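# Zip the suitcase closed along its wheeled end

## Task

Close the suitcase's zipper along the end that carries the wheels, then leave the case resting flat with the same side facing up as before.

## Robot and tools

Robot: two arms, left_arm and right_arm, each ending in a parallel gripper. The scene frame has its origin at table-top height, midway between the nominal arm bases; +x points out over the table, +y toward left_arm, +z up. Arm names do not match image sides. Calibrated bases: left_arm at (+0.027, +0.299, 0) m, quat_wxyz (+1.000, 0, 0, +0.020); right_arm at (+0.004, -0.332, 0) m, quat_wxyz (+1.000, 0, 0, -0.011). A camera stand is fixed behind the arms. The fingers point along the gripper's +z axis and close along its y axis. end_effector_position is the point between the pads, roughly 1 cm behind the tips. Reported poses and quaternions are in the scene frame and can be off by a few centimetres, worse at long reach.

Row layout (shared by execute_actions and move): one flat list of 14 numbers covering both arms, each in [-1, 1]. Order: left_arm dx, dy, dz, rx, ry, rz, opening, then the same seven for right_arm. The first six of each arm are an offset, not a pose. They are measured from that arm's Hand target at the moment the action or move begins, along that Hand target's own axes. Scale: 1.0 is 0.6 m for dx/dy/dz and 180 degrees for the rotation vector rx/ry/rz. Sending six zeros re-requests the current Hand target; sending the same offset again moves further. Opening is absolute: +1 fully open (0.093 m), -1 closed. A 0 for opening is a real command, so repeat the present opening to keep a gripper unchanged.

execute_actions(actions, cameras): actions is a list of actions; each action is a table of up to 15 rows, one per 1/30 s step. Every row counts from the action's start pose, not the previous row, and a short table repeats its final row for the remaining steps. An empty actions list returns images and full state. cameras lists names (cam_high, cam_low, cam_left_wrist, cam_right_wrist) or ["all"]; an unknown name voids the call.

move(target, speed, blend, opening_speed, grip_force, blocking, cameras): drives each gripper in a straight line toward target, which is one 14-number row or a list of up to 15 rows; every row is an offset from the same starting Hand targets. speed is m/s, 0.002 to 2.9, default 0.25 (rotation capped at twice that in rad/s), one value or one per target. blend, in metres, rounds corners in a list; 0 stops at each. opening_speed (0.2 or more, per second on the -1..+1 scale) ramps the fingers. grip_force sets newtons per pad, 10 to 50, per arm or one value; it persists, and lower force closes slowly. blocking=false returns after about 0.5 s while motion continues. Paths ignore obstacles and the other arm; faster moves stray more and strike harder. Avoid paths passing near an arm's own base. The result adds a move: line (done, off_target, moving, held, fault) and limits (paced = clipped pose, held = steps withheld). Any long path stops after 10 s.

wait(seconds 0 to 10, cameras): lets time pass; a running move continues. stop(cameras): brakes a running move. zoom_image(camera, region [x0, y0, x1, y1], at most 504 by 504 px, origin top-left) magnifies the latest image of cam_high, cam_left_wrist or cam_right_wrist. finished_scene(scene): ends the current scene irreversibly; give the current scene number. Call it only when the zipper is closed and the case lies flat, right side up, without the robot holding it.

Result lines: Hand target is the last commanded pose after clipping; next offsets count from it. Grippers often rest short of it; if so, send the missing distance as an offset. Tool commands shows current commands. grip_measured is the motor opening (+1 open, -1 shut): pads meet near -0.94, and an object of width w mm reads about -0.94 + 0.0208*w when just touched. To grip firmly, send about 0.24 below that reading and keep sending it; to release, send well above it. The last number in each Joint positions list is the opening in metres. Joint velocities may be omitted when still. Joint torques include arm weight and have offsets. Joint ranges (rad): waist -2.618 to 3.054, shoulder 0 to 3.142, elbow 0 to 3.142 (straight 2.901), wrist pitch and yaw ±1.571, wrist roll ±2.094.

Control quirks: orientation commands are clipped to within 40 degrees of the measured one each step. Friction and gravity leave the gripper low, short or tilted; small moves may fail or go sideways. Check position and tilt after each move and correct it. A blocked arm keeps pushing until commanded back past its gripper.

Avoid: knocking anything off the table, dropping parts or releasing moving ones, slamming or pressing hard on fixed or heavy objects, any contact or squeeze between the two arms (including closing on the other gripper's fingers), and strain on wrist camera cables. Motor heat builds when holding loads, stretching out or pushing at unreachable poses: MOTOR HOT appears at 75 °C, at 90 °C the arm folds and idles, at 100 °C it goes limp. Idle time, including thinking, still passes in the scene.

Camera calibration lines give K, distortion and T_world_to_cam for each camera; fixed cameras may be off by up to about 2.3 degrees and 9 mm, and wrist camera poses lag while arms move.

Each tool is called as name(argument=value, ...), one argument or row to a line, values as JSON.

## Session

execute_actions(
  actions=[],
)

Scene clock: 0.00 s.
left_arm: end_effector_position=(+0.4165, +0.3089, +0.0652) grip_measured=+1.000 end_effector_quat_wxyz=(+0.533, +0.003, +0.845, +0.035) | right_arm: end_effector_position=(+0.3832, -0.3914, +0.0861) grip_measured=+1.000 end_effector_quat_wxyz=(+0.562, +0.150, +0.810, -0.077)
Joint positions: left_arm=[-0.037 1.601 0.391 0.766 -0.053 0.043 0.093] | right_arm=[-0.023 1.545 0.363 0.804 0.257 0.147 0.093]
Joint velocities: within noise
Joint torques (N m): no reading
Motor temperatures (°C): left_arm=[20 25 23 20 19 18 20] | right_arm=[18 19 24 23 17 19 20]
Heat: left arm: 25 °C; right arm: 24 °C.
Hand target: left_arm +0.4169, +0.3089, +0.0657; +0.532, +0.003, +0.846, +0.035 | right_arm +0.3885, -0.3918, +0.0993; +0.580, +0.152, +0.797, -0.075
Tool commands: left_gripper/opening=+1.0 right_gripper/opening=+1.0
camera_calibration:
cam_left_wrist: T_world_to_cam=[[0.0314935, -0.996386, -0.0788869, 0.30087], [-0.774607, 0.0255479, -0.631926, 0.394671], [0.631658, 0.0810079, -0.771003, -0.150272], [0, 0, 0, 1]] pos_world=[0.39116, 0.301873, 0.157278]
cam_right_wrist: T_world_to_cam=[[-0.336504, -0.941516, -0.0177122, -0.239816], [-0.684058, 0.257327, -0.68253, 0.457858], [0.647171, -0.217558, -0.730643, -0.187541], [0, 0, 0, 1]] pos_world=[0.353873, -0.384411, 0.171229]

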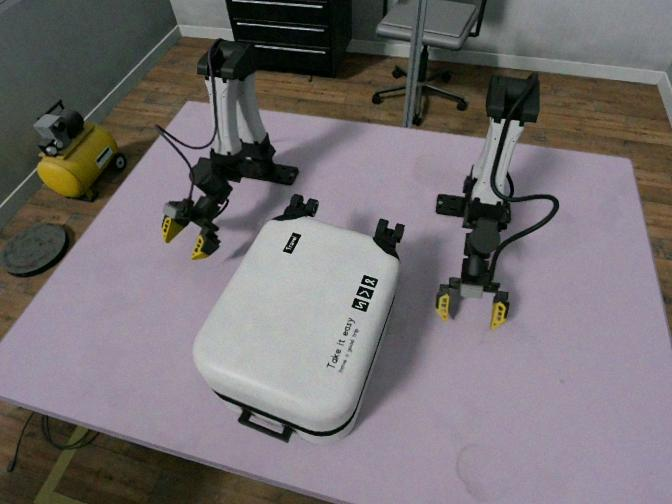

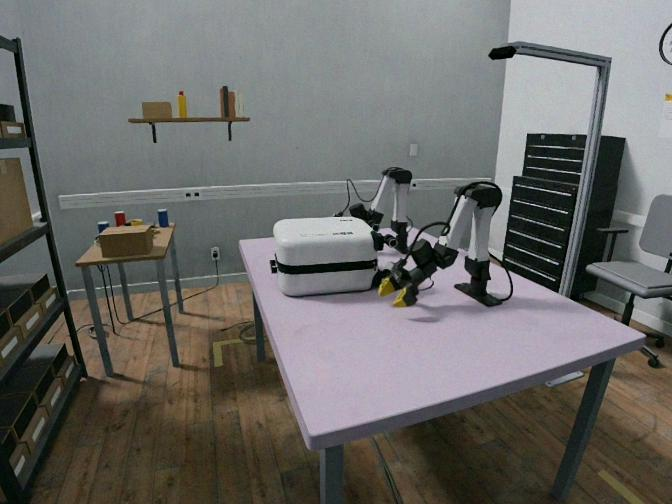

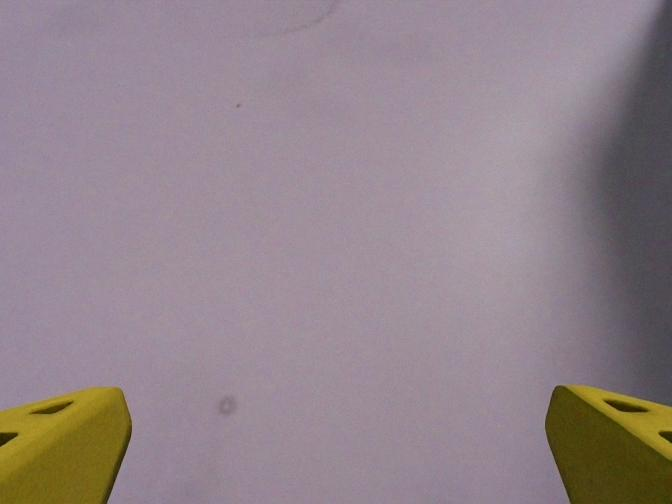

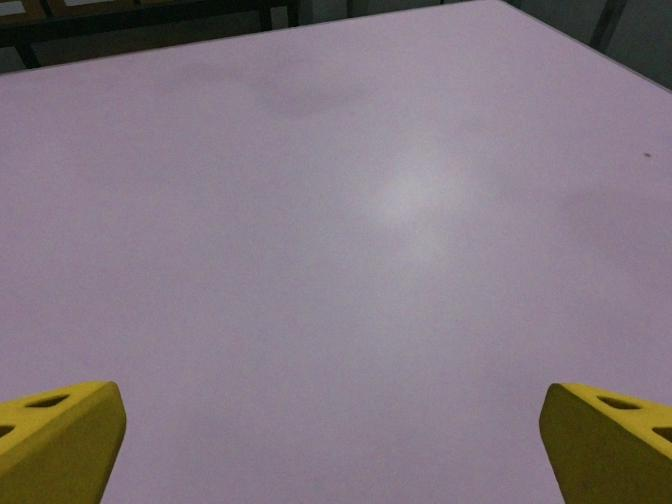

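execute_actions(
  actions=[],
)

Scene clock: 26.83 s.
left_arm: end_effector_position=(+0.4165, +0.3089, +0.0652) grip_measured=+1.000 end_effector_quat_wxyz=(+0.533, +0.003, +0.845, +0.035) | right_arm: end_effector_position=(+0.3832, -0.3914, +0.0861) grip_measured=+1.000 end_effector_quat_wxyz=(+0.562, +0.150, +0.810, -0.077)
Joint positions: left_arm=[-0.037 1.601 0.391 0.766 -0.053 0.043 0.093] | right_arm=[-0.023 1.545 0.363 0.804 0.257 0.147 0.093]
Joint velocities: within noise
Joint torques (N m): left_arm=[-0.38 -5 5.74 2.35 0.07 -0.03] | right_arm=[-0.06 -5.89 5.31 2.15 0.04 0.01]
Motor temperatures (°C): left_arm=[20 27 24 23 19 18 20] | right_arm=[18 21 25 31 17 19 20]
Heat: left arm: 27 °C; right arm: 31 °C.
Hand target: left_arm +0.4169, +0.3089, +0.0657; +0.532, +0.003, +0.846, +0.035 | right_arm +0.3885, -0.3918, +0.0993; +0.580, +0.152, +0.797, -0.075
Tool commands: left_gripper/opening=+1.0 right_gripper/opening=+1.0
camera_calibration:
cam_left_wrist: T_world_to_cam=[[0.0314614, -0.996386, -0.0788944, 0.300876], [-0.774875, 0.0255433, -0.631599, 0.394663], [0.631332, 0.0810042, -0.771271, -0.150178], [0, 0, 0, 1]] pos_world=[0.391161, 0.301873, 0.157178]
cam_right_wrist: T_world_to_cam=[[-0.336504, -0.941516, -0.0177122, -0.239816], [-0.684058, 0.257327, -0.68253, 0.457858], [0.647171, -0.217558, -0.730643, -0.187541], [0, 0, 0, 1]] pos_world=[0.353873, -0.384411, 0.171229]

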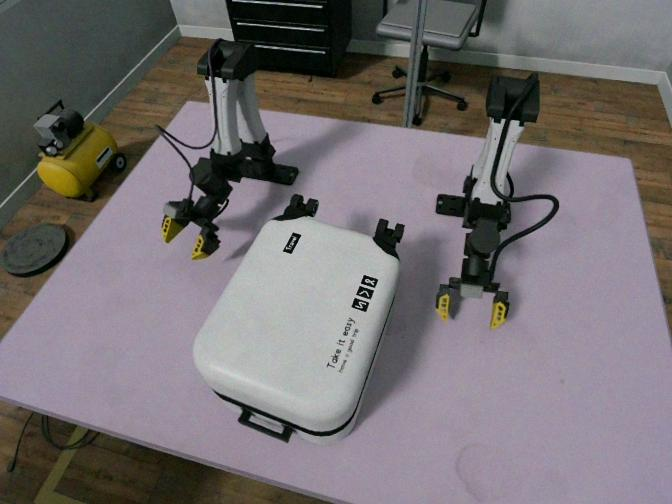

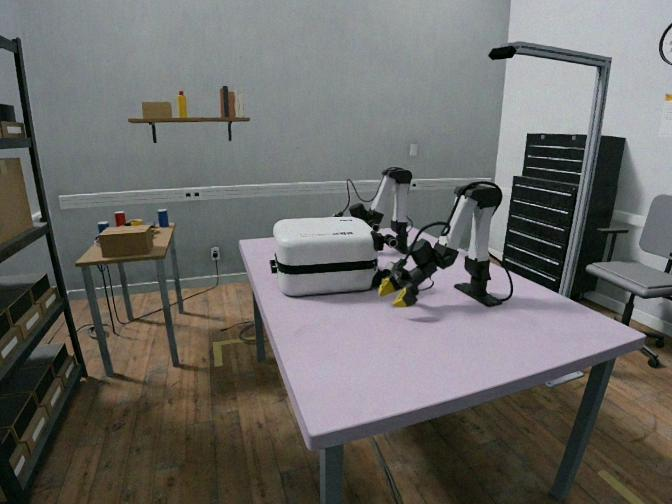

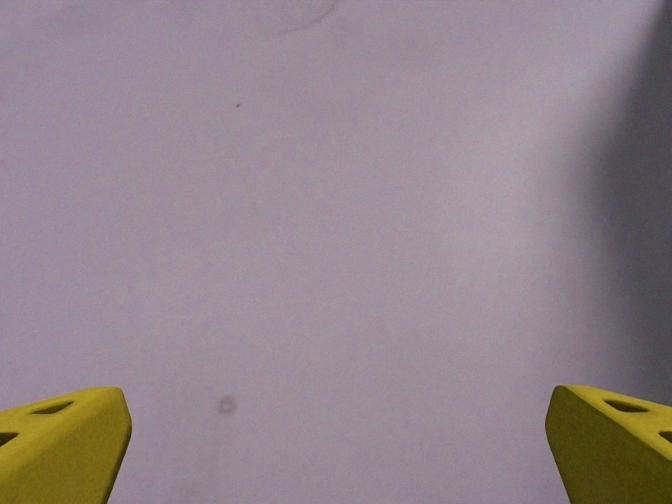

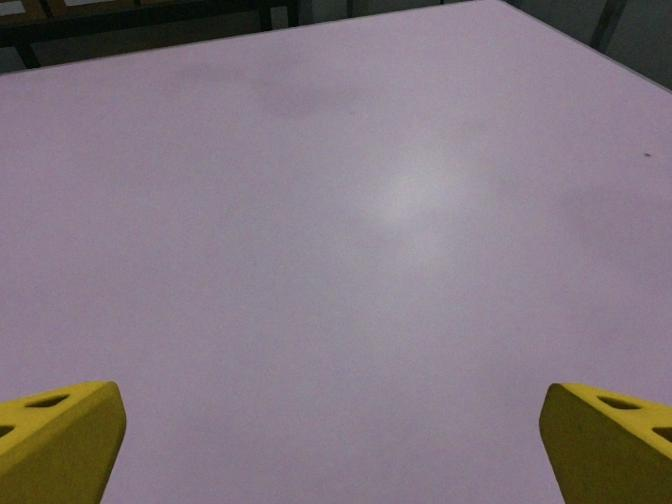

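move(
  target=[-0.072,-0.038,-0.142,0.342,-0.139,0.059,-0.5,0.044,0.066,-0.285,-0.351,-0.081,-0.074,-0.5],
  speed=0.25,
  cameras=["all"],
)

zoom_image(
  camera="cam_low",
  region=[260, 200, 420, 320],
)

Scene clock: 56.50 s.
left_arm: end_effector_position=(+0.3577, +0.2768, +0.1381) grip_measured=-0.498 end_effector_quat_wxyz=(+0.605, +0.347, +0.623, -0.355) | right_arm: end_effector_position=(+0.2421, -0.3003, +0.1284) grip_measured=-0.497 end_effector_quat_wxyz=(+0.638, -0.265, +0.666, +0.282)
Joint positions: left_arm=[0.426 1.759 0.503 1.016 1.503 0.217 0.021] | right_arm=[-0.614 1.331 0.015 1.115 -1.428 -0.162 0.021]
Joint torques (N m): left_arm=[0.03 -3.96 6.08 1.92 0.37 0.03] | right_arm=[-0.77 -2.81 3.04 1.58 -0.23 -0.15]
Heat: left arm: 28 °C; right arm: 34 °C.
Hand target: left_arm +0.3598, +0.2796, +0.1400; +0.613, +0.353, +0.612, -0.354 | right_arm +0.2400, -0.2999, +0.1307; +0.652, -0.272, +0.654, +0.271
Off the commanded pose: left_arm 0.004 m, 2 deg | right_arm 0.003 m, 3 deg.
joint sent to its limit (right arm) — joint 3 (elbow), lower limit, where the elbow is as bent as it goes. The joint targets still meet the commanded pose.
move: off_target (right_arm)
camera_calibration:
cam_left_wrist: T_world_to_cam=[[-0.858253, -0.513172, 0.00752128, 0.449037], [-0.231778, 0.374477, -0.897801, 0.141936], [0.457909, -0.772283, -0.440338, 0.19836], [0, 0, 0, 1]] pos_world=[0.327454, 0.330472, 0.211398]
cam_right_wrist: T_world_to_cam=[[0.702968, -0.711072, -0.0146031, -0.383627], [-0.339201, -0.317146, -0.885642, 0.136905], [0.625124, 0.627531, -0.46414, 0.17943], [0, 0, 0, 1]] pos_world=[0.20395, -0.341965, 0.198927]

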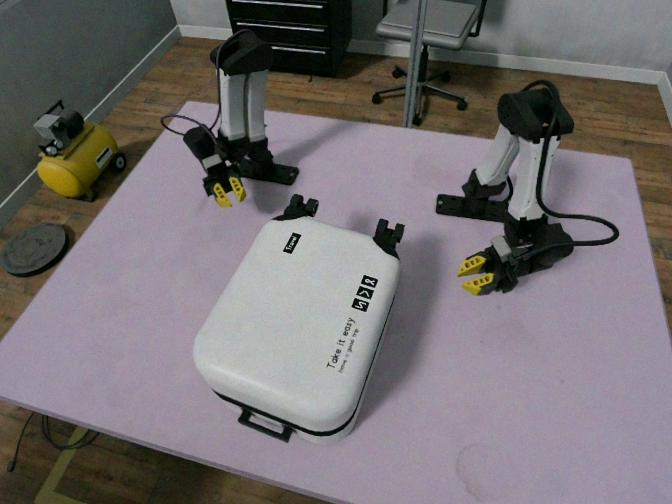

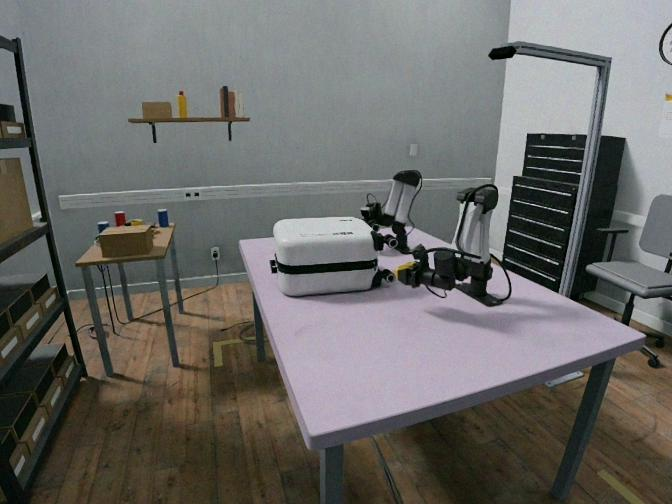

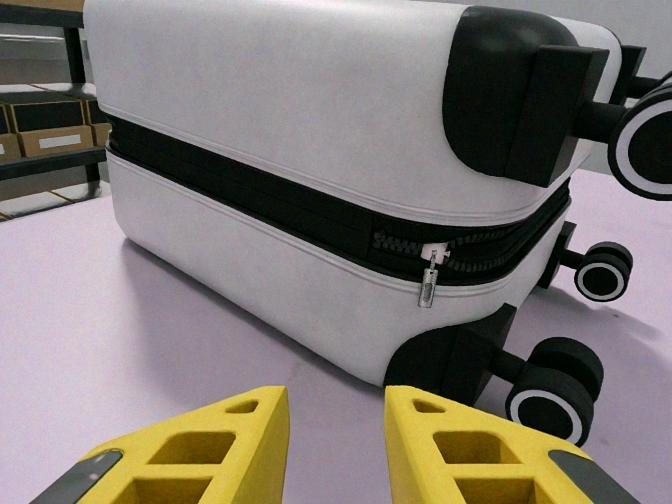

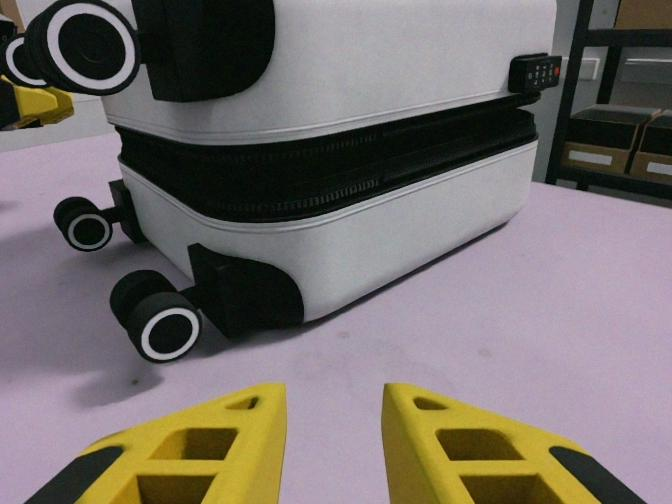

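Scaled by 3.150 from the camera's 672x504 image, which has a finer 960x720 frame.

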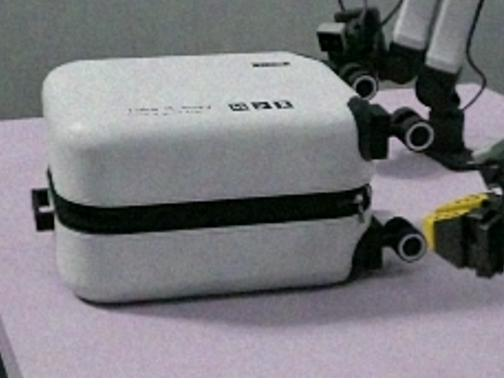

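move(
  target=[
    [0.045,-0.07,0.03,0,0,0,-0.5,-0.217,-0.024,0,0.2865,0.3037,0.1664,0.5],
    [0.045,-0.07,0.03,0,0,0,-0.5,-0.217,0.2475,0.224,0.2865,0.3037,0.1664,0.5],
  ],
  speed=0.25,
  cameras=["all"],
)

Scene clock: 88.00 s.
left_arm: end_effector_position=(+0.3335, +0.2454, +0.1147) grip_measured=-0.498 end_effector_quat_wxyz=(+0.605, +0.352, +0.617, -0.359) | right_arm: end_effector_position=(+0.2268, -0.1005, +0.2530) grip_measured=+0.497 end_effector_quat_wxyz=(+0.247, +0.093, +0.964, -0.030)
Joint positions: left_arm=[0.355 1.876 0.34 1.454 1.448 0.064 0.021] | right_arm=[1.069 1.656 1.81 -1.561 0.478 1.2 0.069]
Joint torques (N m): left_arm=[-1.1 -3.6 2.22 2.31 0.02 0.02] | right_arm=[0.01 -5.61 7.38 0.51 0.45 0.16]
Heat: left arm: 27 °C; right arm: 31 °C.
Hand target: left_arm +0.3323, +0.2429, +0.1130; +0.613, +0.353, +0.612, -0.354 | right_arm +0.2299, -0.0995, +0.2604; +0.257, +0.101, +0.961, -0.027
Off the commanded pose: left_arm 0.003 m, 1 deg | right_arm 0.008 m, 2 deg.
move: done
camera_calibration:
cam_left_wrist: T_world_to_cam=[[-0.865696, -0.500566, 0.00176147, 0.412467], [-0.219038, 0.375643, -0.900508, 0.122859], [0.450102, -0.779952, -0.434836, 0.178666], [0, 0, 0, 1]] pos_world=[0.303564, 0.299667, 0.1876]
cam_right_wrist: T_world_to_cam=[[-0.183405, -0.982376, 0.036046, -0.0679763], [-0.982161, 0.181571, -0.0489101, 0.289766], [0.0415032, -0.0443734, -0.998153, 0.321455], [0, 0, 0, 1]] pos_world=[0.258789, -0.105127, 0.337484]

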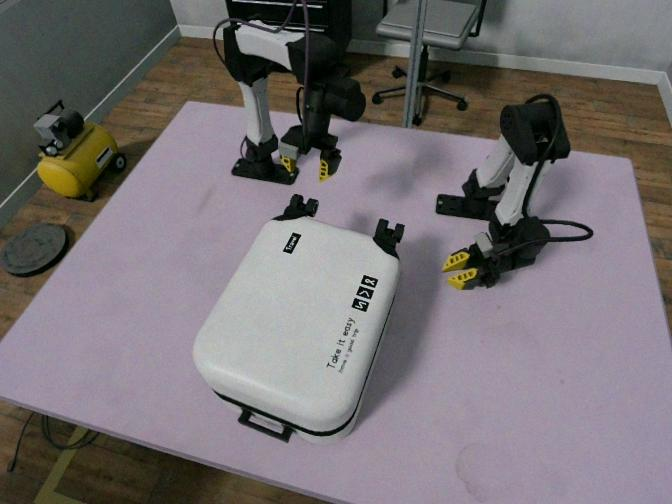

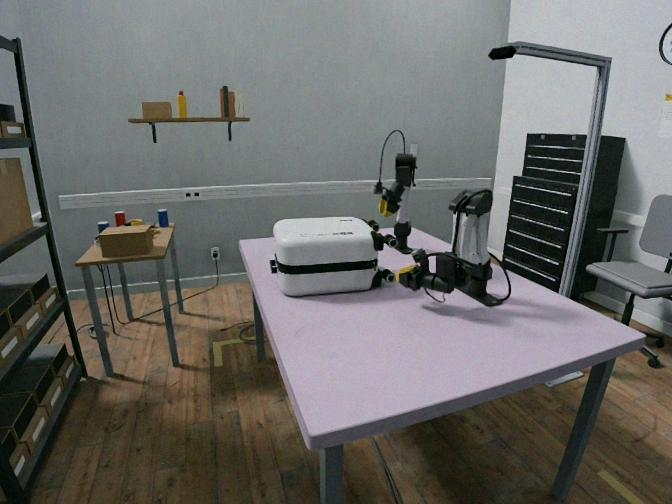

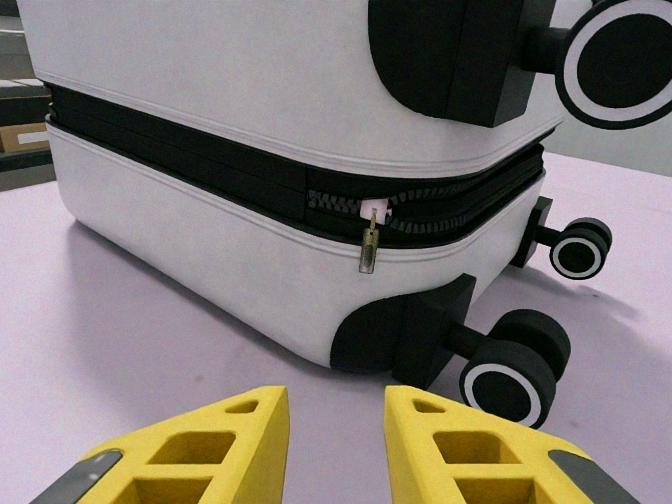

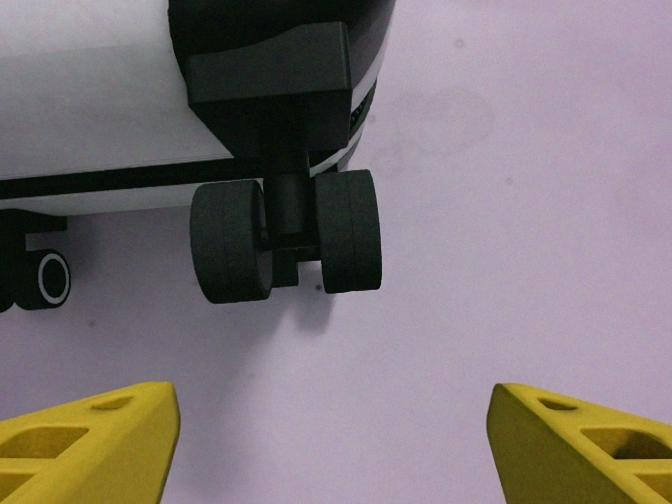

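move(
  target=[0.017,-0.026,0.117,0,0,0,-0.5,0.011,0.0135,0.147,0,0,0,0.5],
  speed=0.08,
  cameras=["cam_left_wrist","cam_right_wrist"],
)

Scene clock: 101.10 s.
left_arm: end_effector_position=(+0.3501, +0.1751, +0.0981) grip_measured=-0.498 end_effector_quat_wxyz=(+0.589, +0.349, +0.631, -0.365) | right_arm: end_effector_position=(+0.2629, -0.1002, +0.1788) grip_measured=+0.498 end_effector_quat_wxyz=(+0.244, +0.099, +0.964, -0.032)
Joint positions: left_arm=[0.056 1.947 0.34 1.508 1.154 0.042 0.021] | right_arm=[0.966 1.656 1.506 -1.216 0.456 1.101 0.069]
Joint torques (N m): left_arm=[-0.96 -4.01 3.58 2.72 0.03 0] | right_arm=[-0.68 -7.23 4.79 1 0.45 -0.09]
Heat: left arm: 27 °C; right arm: 29 °C.
Hand target: left_arm +0.3539, +0.1744, +0.1029; +0.613, +0.353, +0.612, -0.354 | right_arm +0.2691, -0.0996, +0.1808; +0.257, +0.102, +0.961, -0.027
Off the commanded pose: left_arm 0.006 m, 4 deg | right_arm 0.006 m, 2 deg.
joint sent to its limit (left arm) — joint 4 (wrist pitch), upper limit. The joint targets still meet the commanded pose.
move: off_target (left_arm)
camera_calibration:
cam_left_wrist: T_world_to_cam=[[-0.86795, -0.495603, 0.0322611, 0.388606], [-0.253777, 0.386727, -0.886589, 0.146747], [0.42692, -0.777701, -0.461433, 0.119461], [0, 0, 0, 1]] pos_world=[0.323531, 0.228748, 0.172691]
cam_right_wrist: T_world_to_cam=[[-0.19479, -0.980132, 0.0373868, -0.0554569], [-0.980245, 0.193197, -0.0423693, 0.320901], [0.0343045, -0.0449014, -0.998402, 0.247709], [0, 0, 0, 1]] pos_world=[0.295261, -0.10523, 0.262983]
Images, in order (width x height): cam_left_wrist 672x504, cam_right_wrist 672x504.

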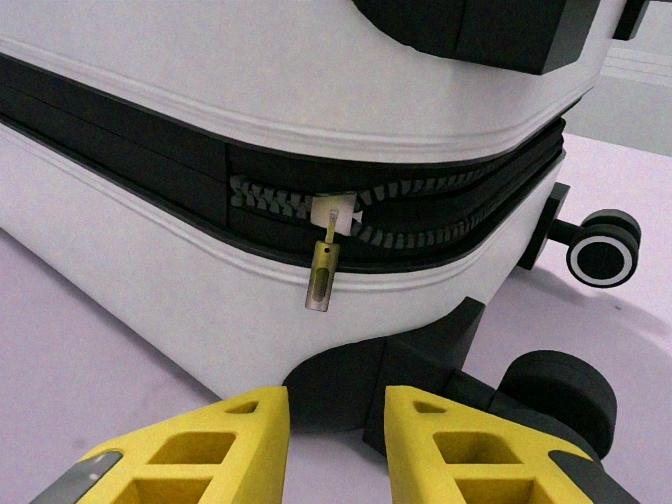

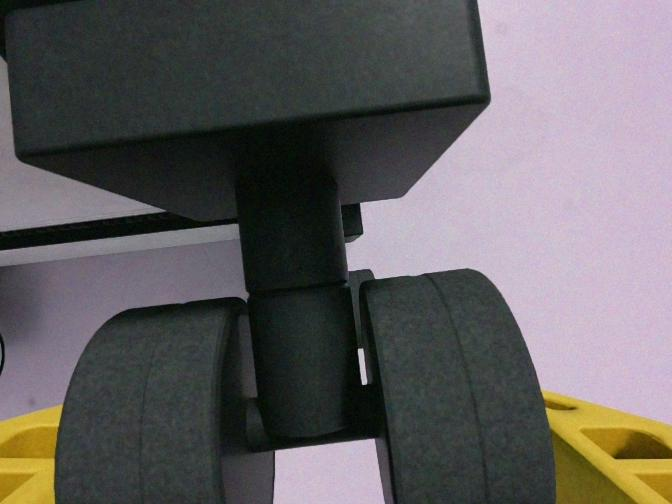

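move(
  target=[-0.007,0.009,0.05,0,0,0,-0.5,0,0,0,0,0,0,-0.3],
  speed=0.06,
  opening_speed=0.5,
  cameras=["cam_left_wrist"],
)

Scene clock: 112.20 s.
left_arm: end_effector_position=(+0.3675, +0.1522, +0.0998) grip_measured=-0.498 end_effector_quat_wxyz=(+0.591, +0.346, +0.630, -0.366) | right_arm: end_effector_position=(+0.2643, -0.0983, +0.1793) grip_measured=+0.054 end_effector_quat_wxyz=(+0.246, +0.098, +0.964, -0.028)
Joint positions: left_arm=[-0.04 1.98 0.404 1.509 1.057 0.006 0.021] | right_arm=[0.966 1.656 1.506 -1.206 0.456 1.096 0.048]
Joint torques (N m): left_arm=[-0.98 -4.3 4.66 2.78 0.02 0.06] | right_arm=[-0.68 -7.27 4.68 0.9 0.45 -0.03]
Heat: left arm: 27 °C; right arm: 29 °C.
Hand target: left_arm +0.3736, +0.1511, +0.1073; +0.613, +0.354, +0.612, -0.354 | right_arm +0.2691, -0.0996, +0.1808; +0.257, +0.102, +0.961, -0.027
Off the commanded pose: left_arm 0.010 m, 4 deg | right_arm 0.005 m, 1 deg.
joint sent to its limit (left arm) — joint 4 (wrist pitch), upper limit. The joint targets still meet the commanded pose.
move: off_target (left_arm)
camera_calibration:
cam_left_wrist: T_world_to_cam=[[-0.866501, -0.497832, 0.0365941, 0.39169], [-0.255276, 0.378935, -0.889518, 0.163654], [0.428964, -0.78011, -0.455432, 0.0940627], [0, 0, 0, 1]] pos_world=[0.340827, 0.206361, 0.174079]
Images, in order (width x height): cam_left_wrist 672x504.

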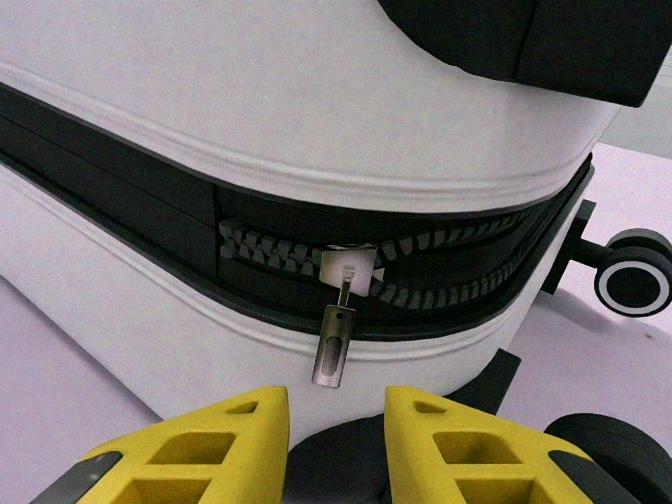

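move(
  target=[0,0,0.03,0,0,0,-0.5,0,0,0,0,0,0,-0.3],
  speed=0.06,
  cameras=["cam_left_wrist"],
)

Scene clock: 117.03 s.
left_arm: end_effector_position=(+0.3741, +0.1390, +0.1012) grip_measured=-0.498 end_effector_quat_wxyz=(+0.593, +0.350, +0.625, -0.367) | right_arm: end_effector_position=(+0.2644, -0.0984, +0.1794) grip_measured=+0.045 end_effector_quat_wxyz=(+0.247, +0.097, +0.964, -0.029)
Joint positions: left_arm=[-0.088 1.996 0.435 1.509 1.016 0 0.021] | right_arm=[0.966 1.656 1.506 -1.206 0.457 1.095 0.047]
Joint torques (N m): left_arm=[-1.73 -4.37 5.42 2.67 -0.2 0.02] | right_arm=[-0.66 -7.24 4.74 0.89 0.45 -0.03]
Motor temperatures (°C): left_arm=[20 28 24 28 19 18 20] | right_arm=[18 23 26 29 17 19 20]
Heat: left arm: 28 °C; right arm: 29 °C.
Hand target: left_arm +0.3826, +0.1355, +0.1071; +0.613, +0.353, +0.612, -0.354 | right_arm +0.2691, -0.0996, +0.1808; +0.257, +0.102, +0.961, -0.027
Off the commanded pose: left_arm 0.011 m, 3 deg | right_arm 0.005 m, 1 deg.
move: off_target (left_arm)
camera_calibration:
cam_left_wrist: T_world_to_cam=[[-0.870198, -0.491903, 0.0280613, 0.392092], [-0.243448, 0.379758, -0.892478, 0.167287], [0.428356, -0.783464, -0.450218, 0.0817083], [0, 0, 0, 1]] pos_world=[0.346923, 0.193358, 0.175084]
Images, in order (width x height): cam_left_wrist 672x504.

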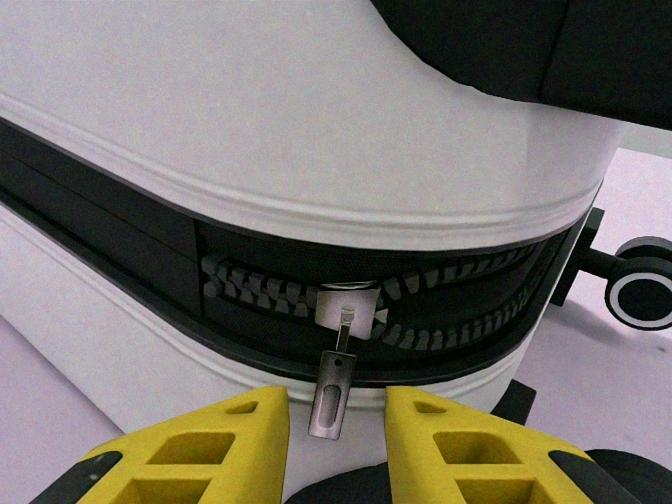

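move(
  target=[0,-0.002,0.01,0,0,0,-0.5,0,0,0,0,0,0,-0.3],
  speed=0.06,
)

move(
  target=[0,0,0,0,0,0,-1,0,0,0,0,0,0,-0.3],
  speed=0.06,
  opening_speed=0.4,
  cameras=["cam_left_wrist"],
)

Scene clock: 123.40 s.
left_arm: end_effector_position=(+0.3752, +0.1372, +0.1013) grip_measured=-0.498 end_effector_quat_wxyz=(+0.595, +0.347, +0.627, -0.364) | right_arm: end_effector_position=(+0.2650, -0.0990, +0.1795) grip_measured=+0.045 end_effector_quat_wxyz=(+0.247, +0.097, +0.964, -0.030)
Joint positions: left_arm=[-0.097 1.996 0.435 1.511 0.998 -0.002 0.021] | right_arm=[0.964 1.656 1.506 -1.206 0.459 1.092 0.047]
Joint torques (N m): left_arm=[-2.54 -4.01 6.02 2.62 -0.27 0.03] | right_arm=[-0.53 -7.3 4.67 0.9 0.43 0.02]
Heat: left arm: 28 °C; right arm: 29 °C.
Hand target: left_arm +0.3845, +0.1297, +0.1071; +0.613, +0.353, +0.612, -0.354 | right_arm +0.2691, -0.0996, +0.1808; +0.257, +0.102, +0.961, -0.027
Off the commanded pose: left_arm 0.013 m, 3 deg | right_arm 0.004 m, 1 deg.
move: off_target (left_arm)

Scene clock: 125.13 s.
left_arm: end_effector_position=(+0.3758, +0.1357, +0.1004) grip_measured=-0.948 end_effector_quat_wxyz=(+0.594, +0.347, +0.627, -0.365) | right_arm: end_effector_position=(+0.2660, -0.1000, +0.1798) grip_measured=+0.045 end_effector_quat_wxyz=(+0.249, +0.098, +0.963, -0.031)
Joint positions: left_arm=[-0.102 2.001 0.439 1.511 0.994 -0.002 0] | right_arm=[0.962 1.656 1.506 -1.206 0.463 1.092 0.047]
Joint torques (N m): left_arm=[-2.25 -4.51 5.81 2.61 -0.17 0.04] | right_arm=[-0.31 -7.31 4.64 0.89 0.37 0.02]
Heat: left arm: 28 °C; right arm: 29 °C.
Hand target: left_arm +0.3846, +0.1297, +0.1072; +0.613, +0.353, +0.612, -0.354 | right_arm +0.2691, -0.0996, +0.1808; +0.257, +0.102, +0.961, -0.027
Off the commanded pose: left_arm 0.013 m, 3 deg | right_arm 0.003 m, 1 deg.
move: off_target (left_arm)
camera_calibration:
cam_left_wrist: T_world_to_cam=[[-0.866326, -0.498616, 0.0293502, 0.39144], [-0.247738, 0.377925, -0.892075, 0.170087], [0.433711, -0.780099, -0.450933, 0.0757138], [0, 0, 0, 1]] pos_world=[0.348414, 0.189963, 0.174383]
Images, in order (width x height): cam_left_wrist 672x504.

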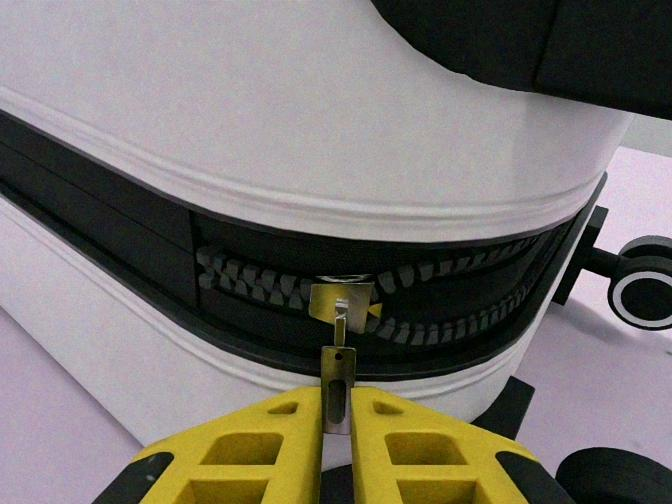

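move(
  target=[
    [-0.013,-0.015,-0.005,0,0,-0.25,-1,0,0,0,0,0,0,-0.3],
    [-0.023,-0.03,-0.008,0,0,-0.5,-1,0,0,0,0,0,0,-0.3],
  ],
  speed=0.16,
  blend=0.01,
  cameras=["cam_left_wrist"],
)

Scene clock: 136.10 s.
left_arm: end_effector_position=(+0.3646, +0.1223, +0.1231) grip_measured=-0.964 end_effector_quat_wxyz=(+0.179, -0.158, +0.687, -0.687) | right_arm: end_effector_position=(+0.2684, -0.1016, +0.1798) grip_measured=+0.045 end_effector_quat_wxyz=(+0.253, +0.102, +0.961, -0.033)
Joint positions: left_arm=[-0.145 1.921 0.417 1.518 0.985 -1.554 0] | right_arm=[0.958 1.656 1.502 -1.199 0.472 1.094 0.047]
Joint torques (N m): left_arm=[-0.77 -6.38 2.17 2.15 -0.33 -0.13] | right_arm=[0.06 -7.28 4.92 0.85 0.29 -0.02]
Heat: left arm: 29 °C; right arm: 28 °C.
Hand target: left_arm +0.3666, +0.1248, +0.1210; +0.183, -0.183, +0.683, -0.683 | right_arm +0.2691, -0.0996, +0.1808; +0.257, +0.102, +0.961, -0.027
Off the commanded pose: left_arm 0.004 m, 3 deg | right_arm 0.002 m, 1 deg.
move: off_target (left_arm)
camera_calibration:
cam_left_wrist: T_world_to_cam=[[-0.038546, -0.0199231, 0.999058, -0.105409], [-0.998378, -0.0411481, -0.0393404, 0.412588], [0.0418931, -0.998954, -0.0183047, 0.196684], [0, 0, 0, 1]] pos_world=[0.399616, 0.211356, 0.125141]
Images, in order (width x height): cam_left_wrist 672x504.

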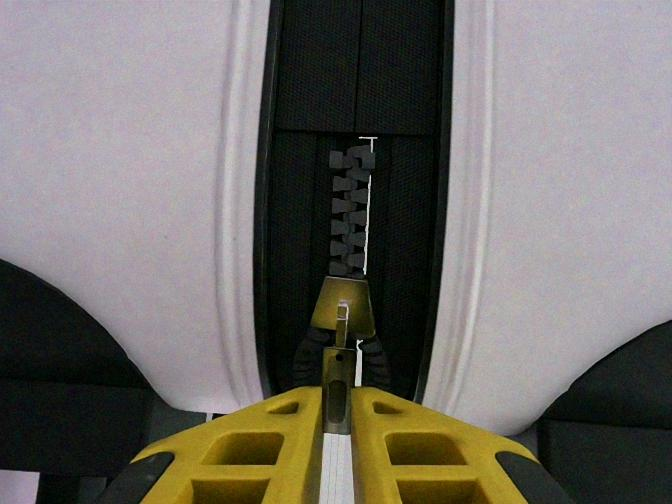

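move(
  target=[
    [0.05,0,0.005,0,-0.03,0,-1,0,0,0,0,0,0,-0.3],
    [0.083,0,0.016,0,-0.08,0,-1,0,0,0,0,0,0,-0.3],
  ],
  speed=0.05,
  blend=0.005,
  cameras=["cam_left_wrist","cam_right_wrist","cam_high"],
)

Scene clock: 148.70 s.
left_arm: end_effector_position=(+0.3540, +0.1096, +0.1289) grip_measured=-0.965 end_effector_quat_wxyz=(+0.309, -0.297, +0.641, -0.637) | right_arm: end_effector_position=(+0.2660, -0.1036, +0.1787) grip_measured=+0.045 end_effector_quat_wxyz=(+0.248, +0.100, +0.963, -0.037)
Joint positions: left_arm=[-0.438 1.778 0.226 1.555 0.288 -1.555 0] | right_arm=[0.958 1.656 1.502 -1.214 0.467 1.094 0.047]
Joint torques (N m): left_arm=[-3.41 -4.79 0.18 2.67 0.77 -0.08] | right_arm=[0.16 -7.23 4.98 0.93 0.33 -0.01]
Heat: left arm: 29 °C; right arm: 28 °C.
Hand target: left_arm +0.3283, +0.0917, +0.1210; +0.267, -0.267, +0.654, -0.655 | right_arm +0.2691, -0.0996, +0.1808; +0.257, +0.102, +0.961, -0.027
Off the commanded pose: left_arm 0.032 m, 6 deg | right_arm 0.005 m, 2 deg.
joint sent to its limit (left arm) — joint 4 (wrist pitch), upper limit. The joint targets still meet the commanded pose.
move: off_target (left_arm)
camera_calibration:
cam_left_wrist: T_world_to_cam=[[-0.0179129, -0.0277968, 0.999453, -0.118362], [-0.902313, -0.430163, -0.0281356, 0.408876], [0.43071, -0.902323, -0.0173759, 0.0361858], [0, 0, 0, 1]] pos_world=[0.351228, 0.205244, 0.13043]
cam_right_wrist: T_world_to_cam=[[-0.199749, -0.978765, 0.0460429, -0.0583087], [-0.978952, 0.197338, -0.0520567, 0.326523], [0.0418653, -0.0554721, -0.997582, 0.2442], [0, 0, 0, 1]] pos_world=[0.29778, -0.10796, 0.263292]
Images, in order (width x height): cam_high 672x504, cam_left_wrist 672x504, cam_right_wrist 672x504.

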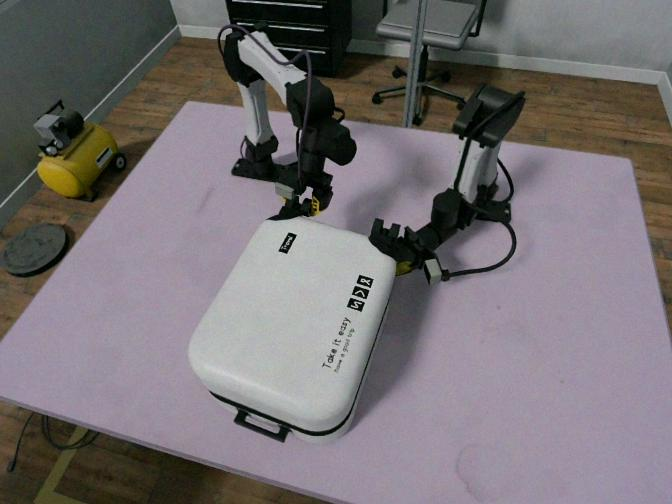

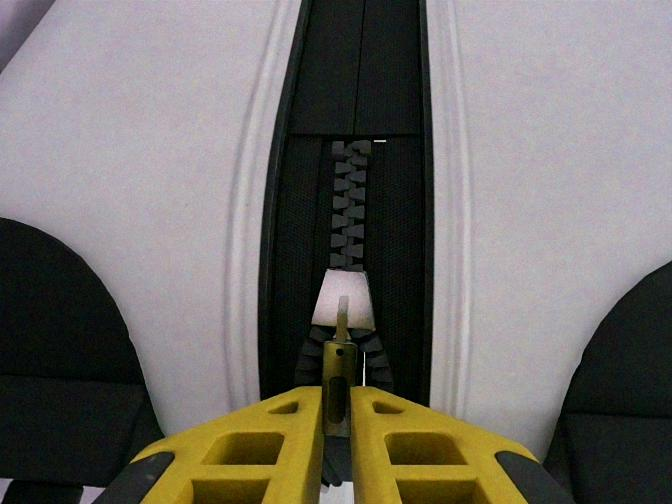

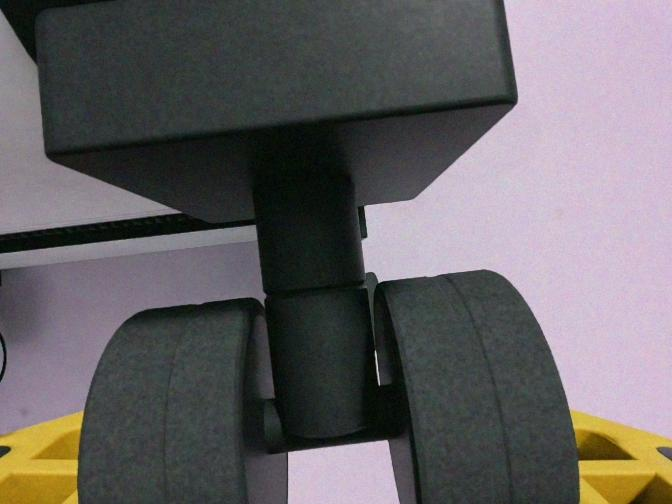

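move(
  target=[0.042,0.008,0.01,0,-0.04,0,-1,0,0,0,0,0,0,-0.3],
  speed=0.04,
  cameras=["cam_left_wrist"],
)

Scene clock: 160.70 s.
left_arm: end_effector_position=(+0.3463, +0.0996, +0.1284) grip_measured=-0.965 end_effector_quat_wxyz=(+0.364, -0.358, +0.610, -0.606) | right_arm: end_effector_position=(+0.2647, -0.1041, +0.1786) grip_measured=+0.045 end_effector_quat_wxyz=(+0.245, +0.099, +0.964, -0.038)
Joint positions: left_arm=[-0.646 1.763 0.207 1.555 -0.107 -1.562 0] | right_arm=[0.958 1.654 1.502 -1.219 0.462 1.094 0.047]
Joint torques (N m): left_arm=[-5.27 -4.11 -0.06 2.65 1.06 -0.11] | right_arm=[0.14 -7.02 4.97 0.97 0.37 -0.01]
Heat: left arm: 30 °C; right arm: 28 °C.
Hand target: left_arm +0.3145, +0.0697, +0.1163; +0.308, -0.308, +0.636, -0.637 | right_arm +0.2691, -0.0996, +0.1807; +0.257, +0.102, +0.961, -0.027
Off the commanded pose: left_arm 0.045 m, 10 deg | right_arm 0.007 m, 2 deg.
joint sent to its limit (left arm) — joint 4 (wrist pitch), upper limit. The joint targets still meet the commanded pose.
move: off_target (left_arm)
camera_calibration:
cam_left_wrist: T_world_to_cam=[[-0.00532931, -0.0252688, 0.999666, -0.122962], [-0.806637, -0.590734, -0.0192324, 0.379379], [0.591023, -0.806471, -0.0172346, -0.0345622], [0, 0, 0, 1]] pos_world=[0.325793, 0.193131, 0.129622]
Images, in order (width x height): cam_left_wrist 672x504.

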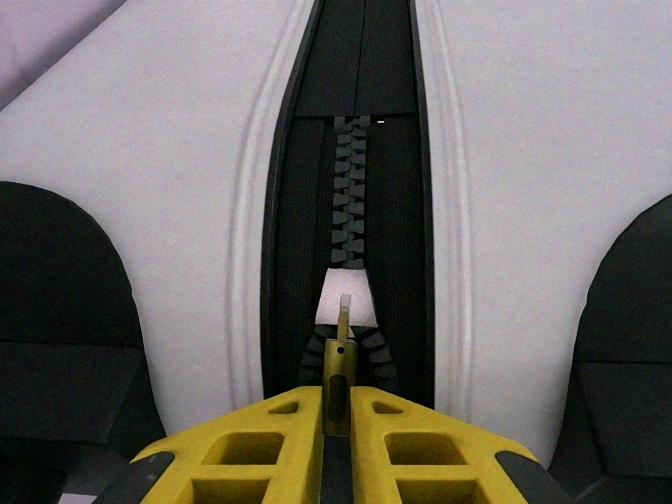

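move(
  target=[0.06,0.006,0.027,0,-0.055,0,-1,0,0,0,0,0,0,-0.3],
  speed=0.04,
  cameras=["cam_left_wrist","cam_right_wrist"],
)

Scene clock: 172.80 s.
left_arm: end_effector_position=(+0.3310, +0.0864, +0.1242) grip_measured=-0.988 end_effector_quat_wxyz=(+0.432, -0.437, +0.557, -0.558) | right_arm: end_effector_position=(+0.2611, -0.1062, +0.1789) grip_measured=+0.045 end_effector_quat_wxyz=(+0.238, +0.096, +0.966, -0.040)
Joint positions: left_arm=[-0.924 1.818 0.259 1.555 -0.638 -1.58 0] | right_arm=[0.958 1.648 1.502 -1.235 0.451 1.09 0.047]
Joint torques (N m): left_arm=[-7.01 -1.87 3.18 2.44 1.5 -0.04] | right_arm=[0.14 -6.52 4.97 1.11 0.48 0.03]
Heat: left arm: 30 °C; right arm: 28 °C.
Hand target: left_arm +0.3048, +0.0315, +0.1127; +0.362, -0.362, +0.607, -0.608 | right_arm +0.2691, -0.0996, +0.1807; +0.257, +0.102, +0.961, -0.027
Off the commanded pose: left_arm 0.062 m, 14 deg | right_arm 0.011 m, 3 deg.
joint sent to its limit (left arm) — joint 4 (wrist pitch), upper limit. The joint targets are off in position, not in orientation.
move: off_target (left_arm, right_arm)
camera_calibration:
cam_left_wrist: T_world_to_cam=[[0.0077758, -0.011552, 0.999903, -0.124745], [-0.633768, -0.773513, -0.00400796, 0.315831], [0.773484, -0.633675, -0.013336, -0.112124], [0, 0, 0, 1]] pos_world=[0.287859, 0.171808, 0.124503]
cam_right_wrist: T_world_to_cam=[[-0.191826, -0.979923, 0.054346, -0.0655028], [-0.98122, 0.19035, -0.0311965, 0.318316], [0.0202254, -0.0593097, -0.998035, 0.249692], [0, 0, 0, 1]] pos_world=[0.294723, -0.10997, 0.262691]
Images, in order (width x height): cam_left_wrist 672x504, cam_right_wrist 672x504.

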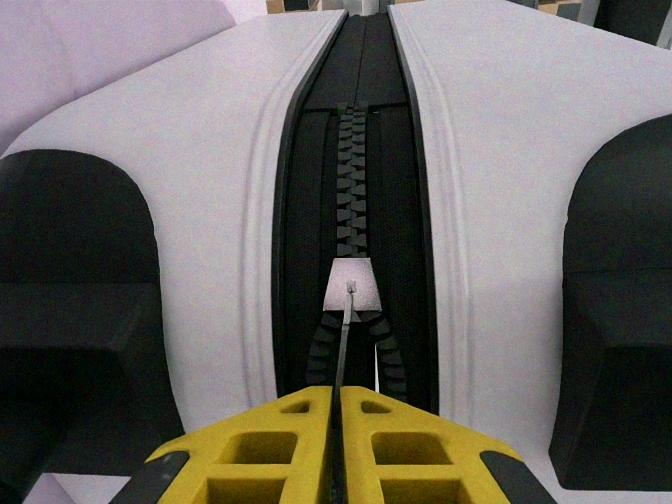

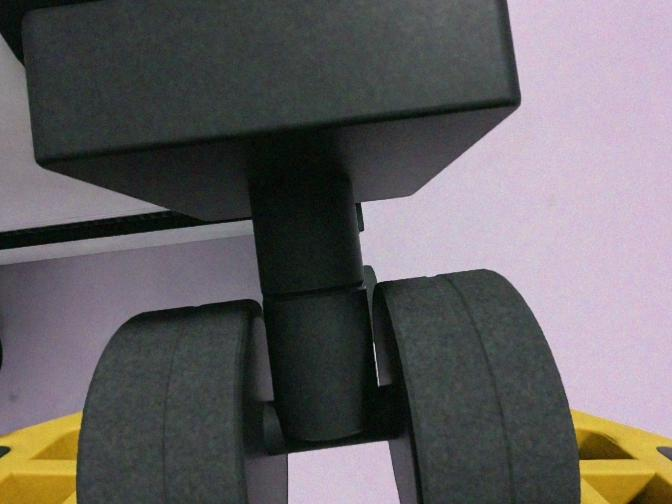

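move(
  target=[0.036,0,0.012,0,-0.128,0,-1,0,0,0,0,0,0,-0.3],
  speed=0.1,
  cameras=["cam_left_wrist"],
)

Scene clock: 189.03 s.
left_arm: end_effector_position=(+0.3183, +0.0769, +0.1175) grip_measured=-0.988 end_effector_quat_wxyz=(+0.532, -0.543, +0.451, -0.468) | right_arm: end_effector_position=(+0.2527, -0.1130, +0.1811) grip_measured=+0.045 end_effector_quat_wxyz=(+0.224, +0.090, +0.969, -0.046)
Joint positions: left_arm=[-1.146 1.982 0.485 1.512 -1.261 -1.585 0] | right_arm=[0.958 1.632 1.502 -1.278 0.433 1.086 0.047]
Joint torques (N m): left_arm=[-9.28 -4.11 5.98 1.62 1.32 0.21] | right_arm=[0.13 -4.98 4.92 1.4 0.66 0.11]
Heat: left arm: 30 °C; right arm: 28 °C.
Hand target: left_arm +0.3007, +0.0090, +0.1126; +0.475, -0.476, +0.523, -0.524 | right_arm +0.2691, -0.0996, +0.1807; +0.257, +0.102, +0.961, -0.027
Off the commanded pose: left_arm 0.070 m, 14 deg | right_arm 0.021 m, 5 deg.
move: off_target (left_arm, right_arm)
camera_calibration:
cam_left_wrist: T_world_to_cam=[[0.000348724, 0.0128173, 0.999918, -0.117516], [-0.280226, -0.959854, 0.0124014, 0.200191], [0.959934, -0.280207, 0.003257, -0.196842], [0, 0, 0, 1]] pos_world=[0.245095, 0.138504, 0.115665]
Images, in order (width x height): cam_left_wrist 672x504.

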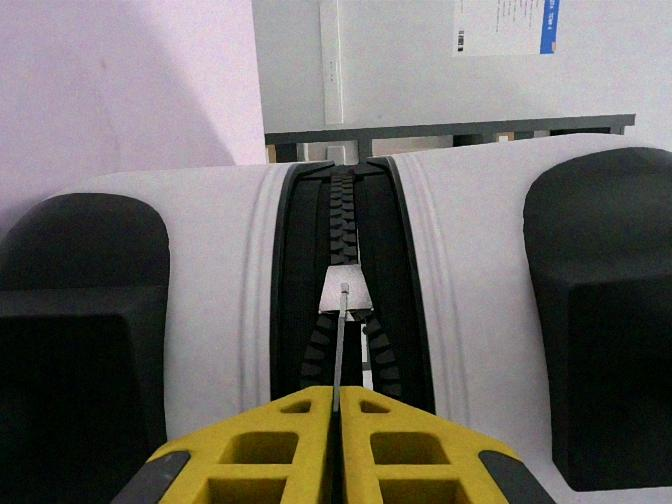

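move(
  target=[0.05,0,0,0,-0.04,0,-1,-0.0175,0.025,0.01,0,0,0,-0.3],
  speed=0.05,
  cameras=["cam_left_wrist","cam_high"],
)

Scene clock: 197.83 s.
left_arm: end_effector_position=(+0.2989, -0.0195, +0.1171) grip_measured=-0.990 end_effector_quat_wxyz=(+0.495, -0.508, +0.490, -0.507) | right_arm: end_effector_position=(+0.2647, -0.0942, +0.1755) grip_measured=+0.045 end_effector_quat_wxyz=(+0.229, +0.106, +0.967, -0.031)
Joint positions: left_arm=[-1.299 2.094 0.733 1.378 -1.265 -1.584 0] | right_arm=[0.96 1.692 1.543 -1.233 0.428 1.114 0.047]
Joint torques (N m): left_arm=[-1.11 -5.91 5.96 1.6 -0.16 0.17] | right_arm=[-1.35 -4.7 7.75 1.06 0.71 -0.32]
Motor temperatures (°C): left_arm=[25 27 24 29 21 19 21] | right_arm=[18 24 27 29 18 19 22]
Heat: left arm: 29 °C; right arm: 29 °C.
Hand target: left_arm +0.2979, -0.0209, +0.1126; +0.507, -0.508, +0.492, -0.493 | right_arm +0.2840, -0.0874, +0.1808; +0.257, +0.101, +0.961, -0.027
Off the commanded pose: left_arm 0.005 m, 2 deg | right_arm 0.021 m, 3 deg.
move: off_target (right_arm)
camera_calibration:
cam_left_wrist: T_world_to_cam=[[0.0017806, 0.0137293, 0.999904, -0.11629], [-0.420076, -0.907393, 0.0132071, 0.145005], [0.907487, -0.420059, 0.00415165, -0.192364], [0, 0, 0, 1]] pos_world=[0.235688, 0.0523685, 0.115163]
Images, in order (width x height): cam_high 672x504, cam_left_wrist 672x504.

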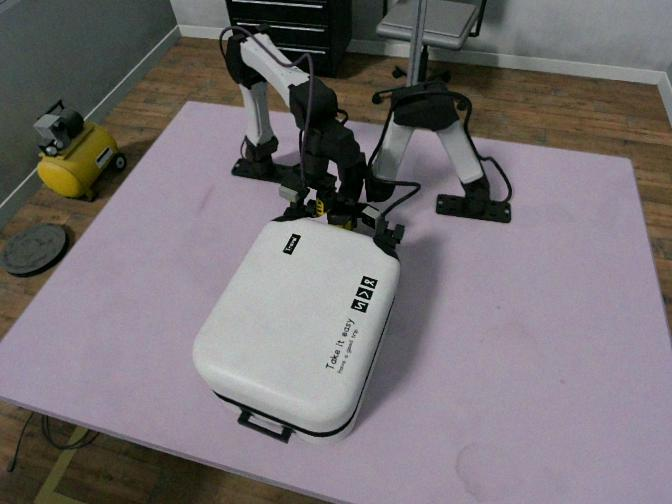

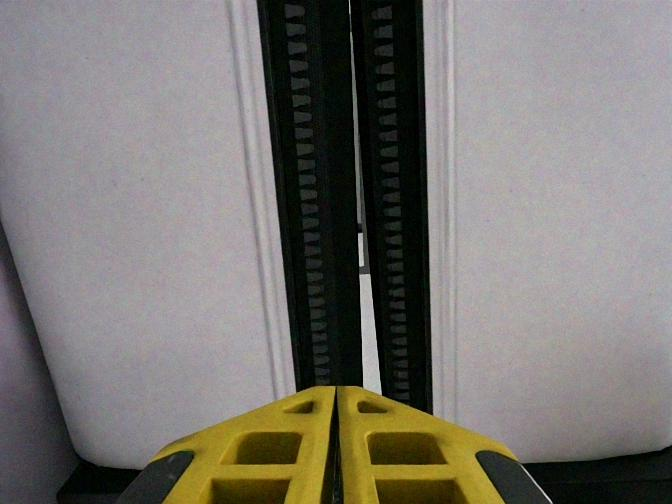

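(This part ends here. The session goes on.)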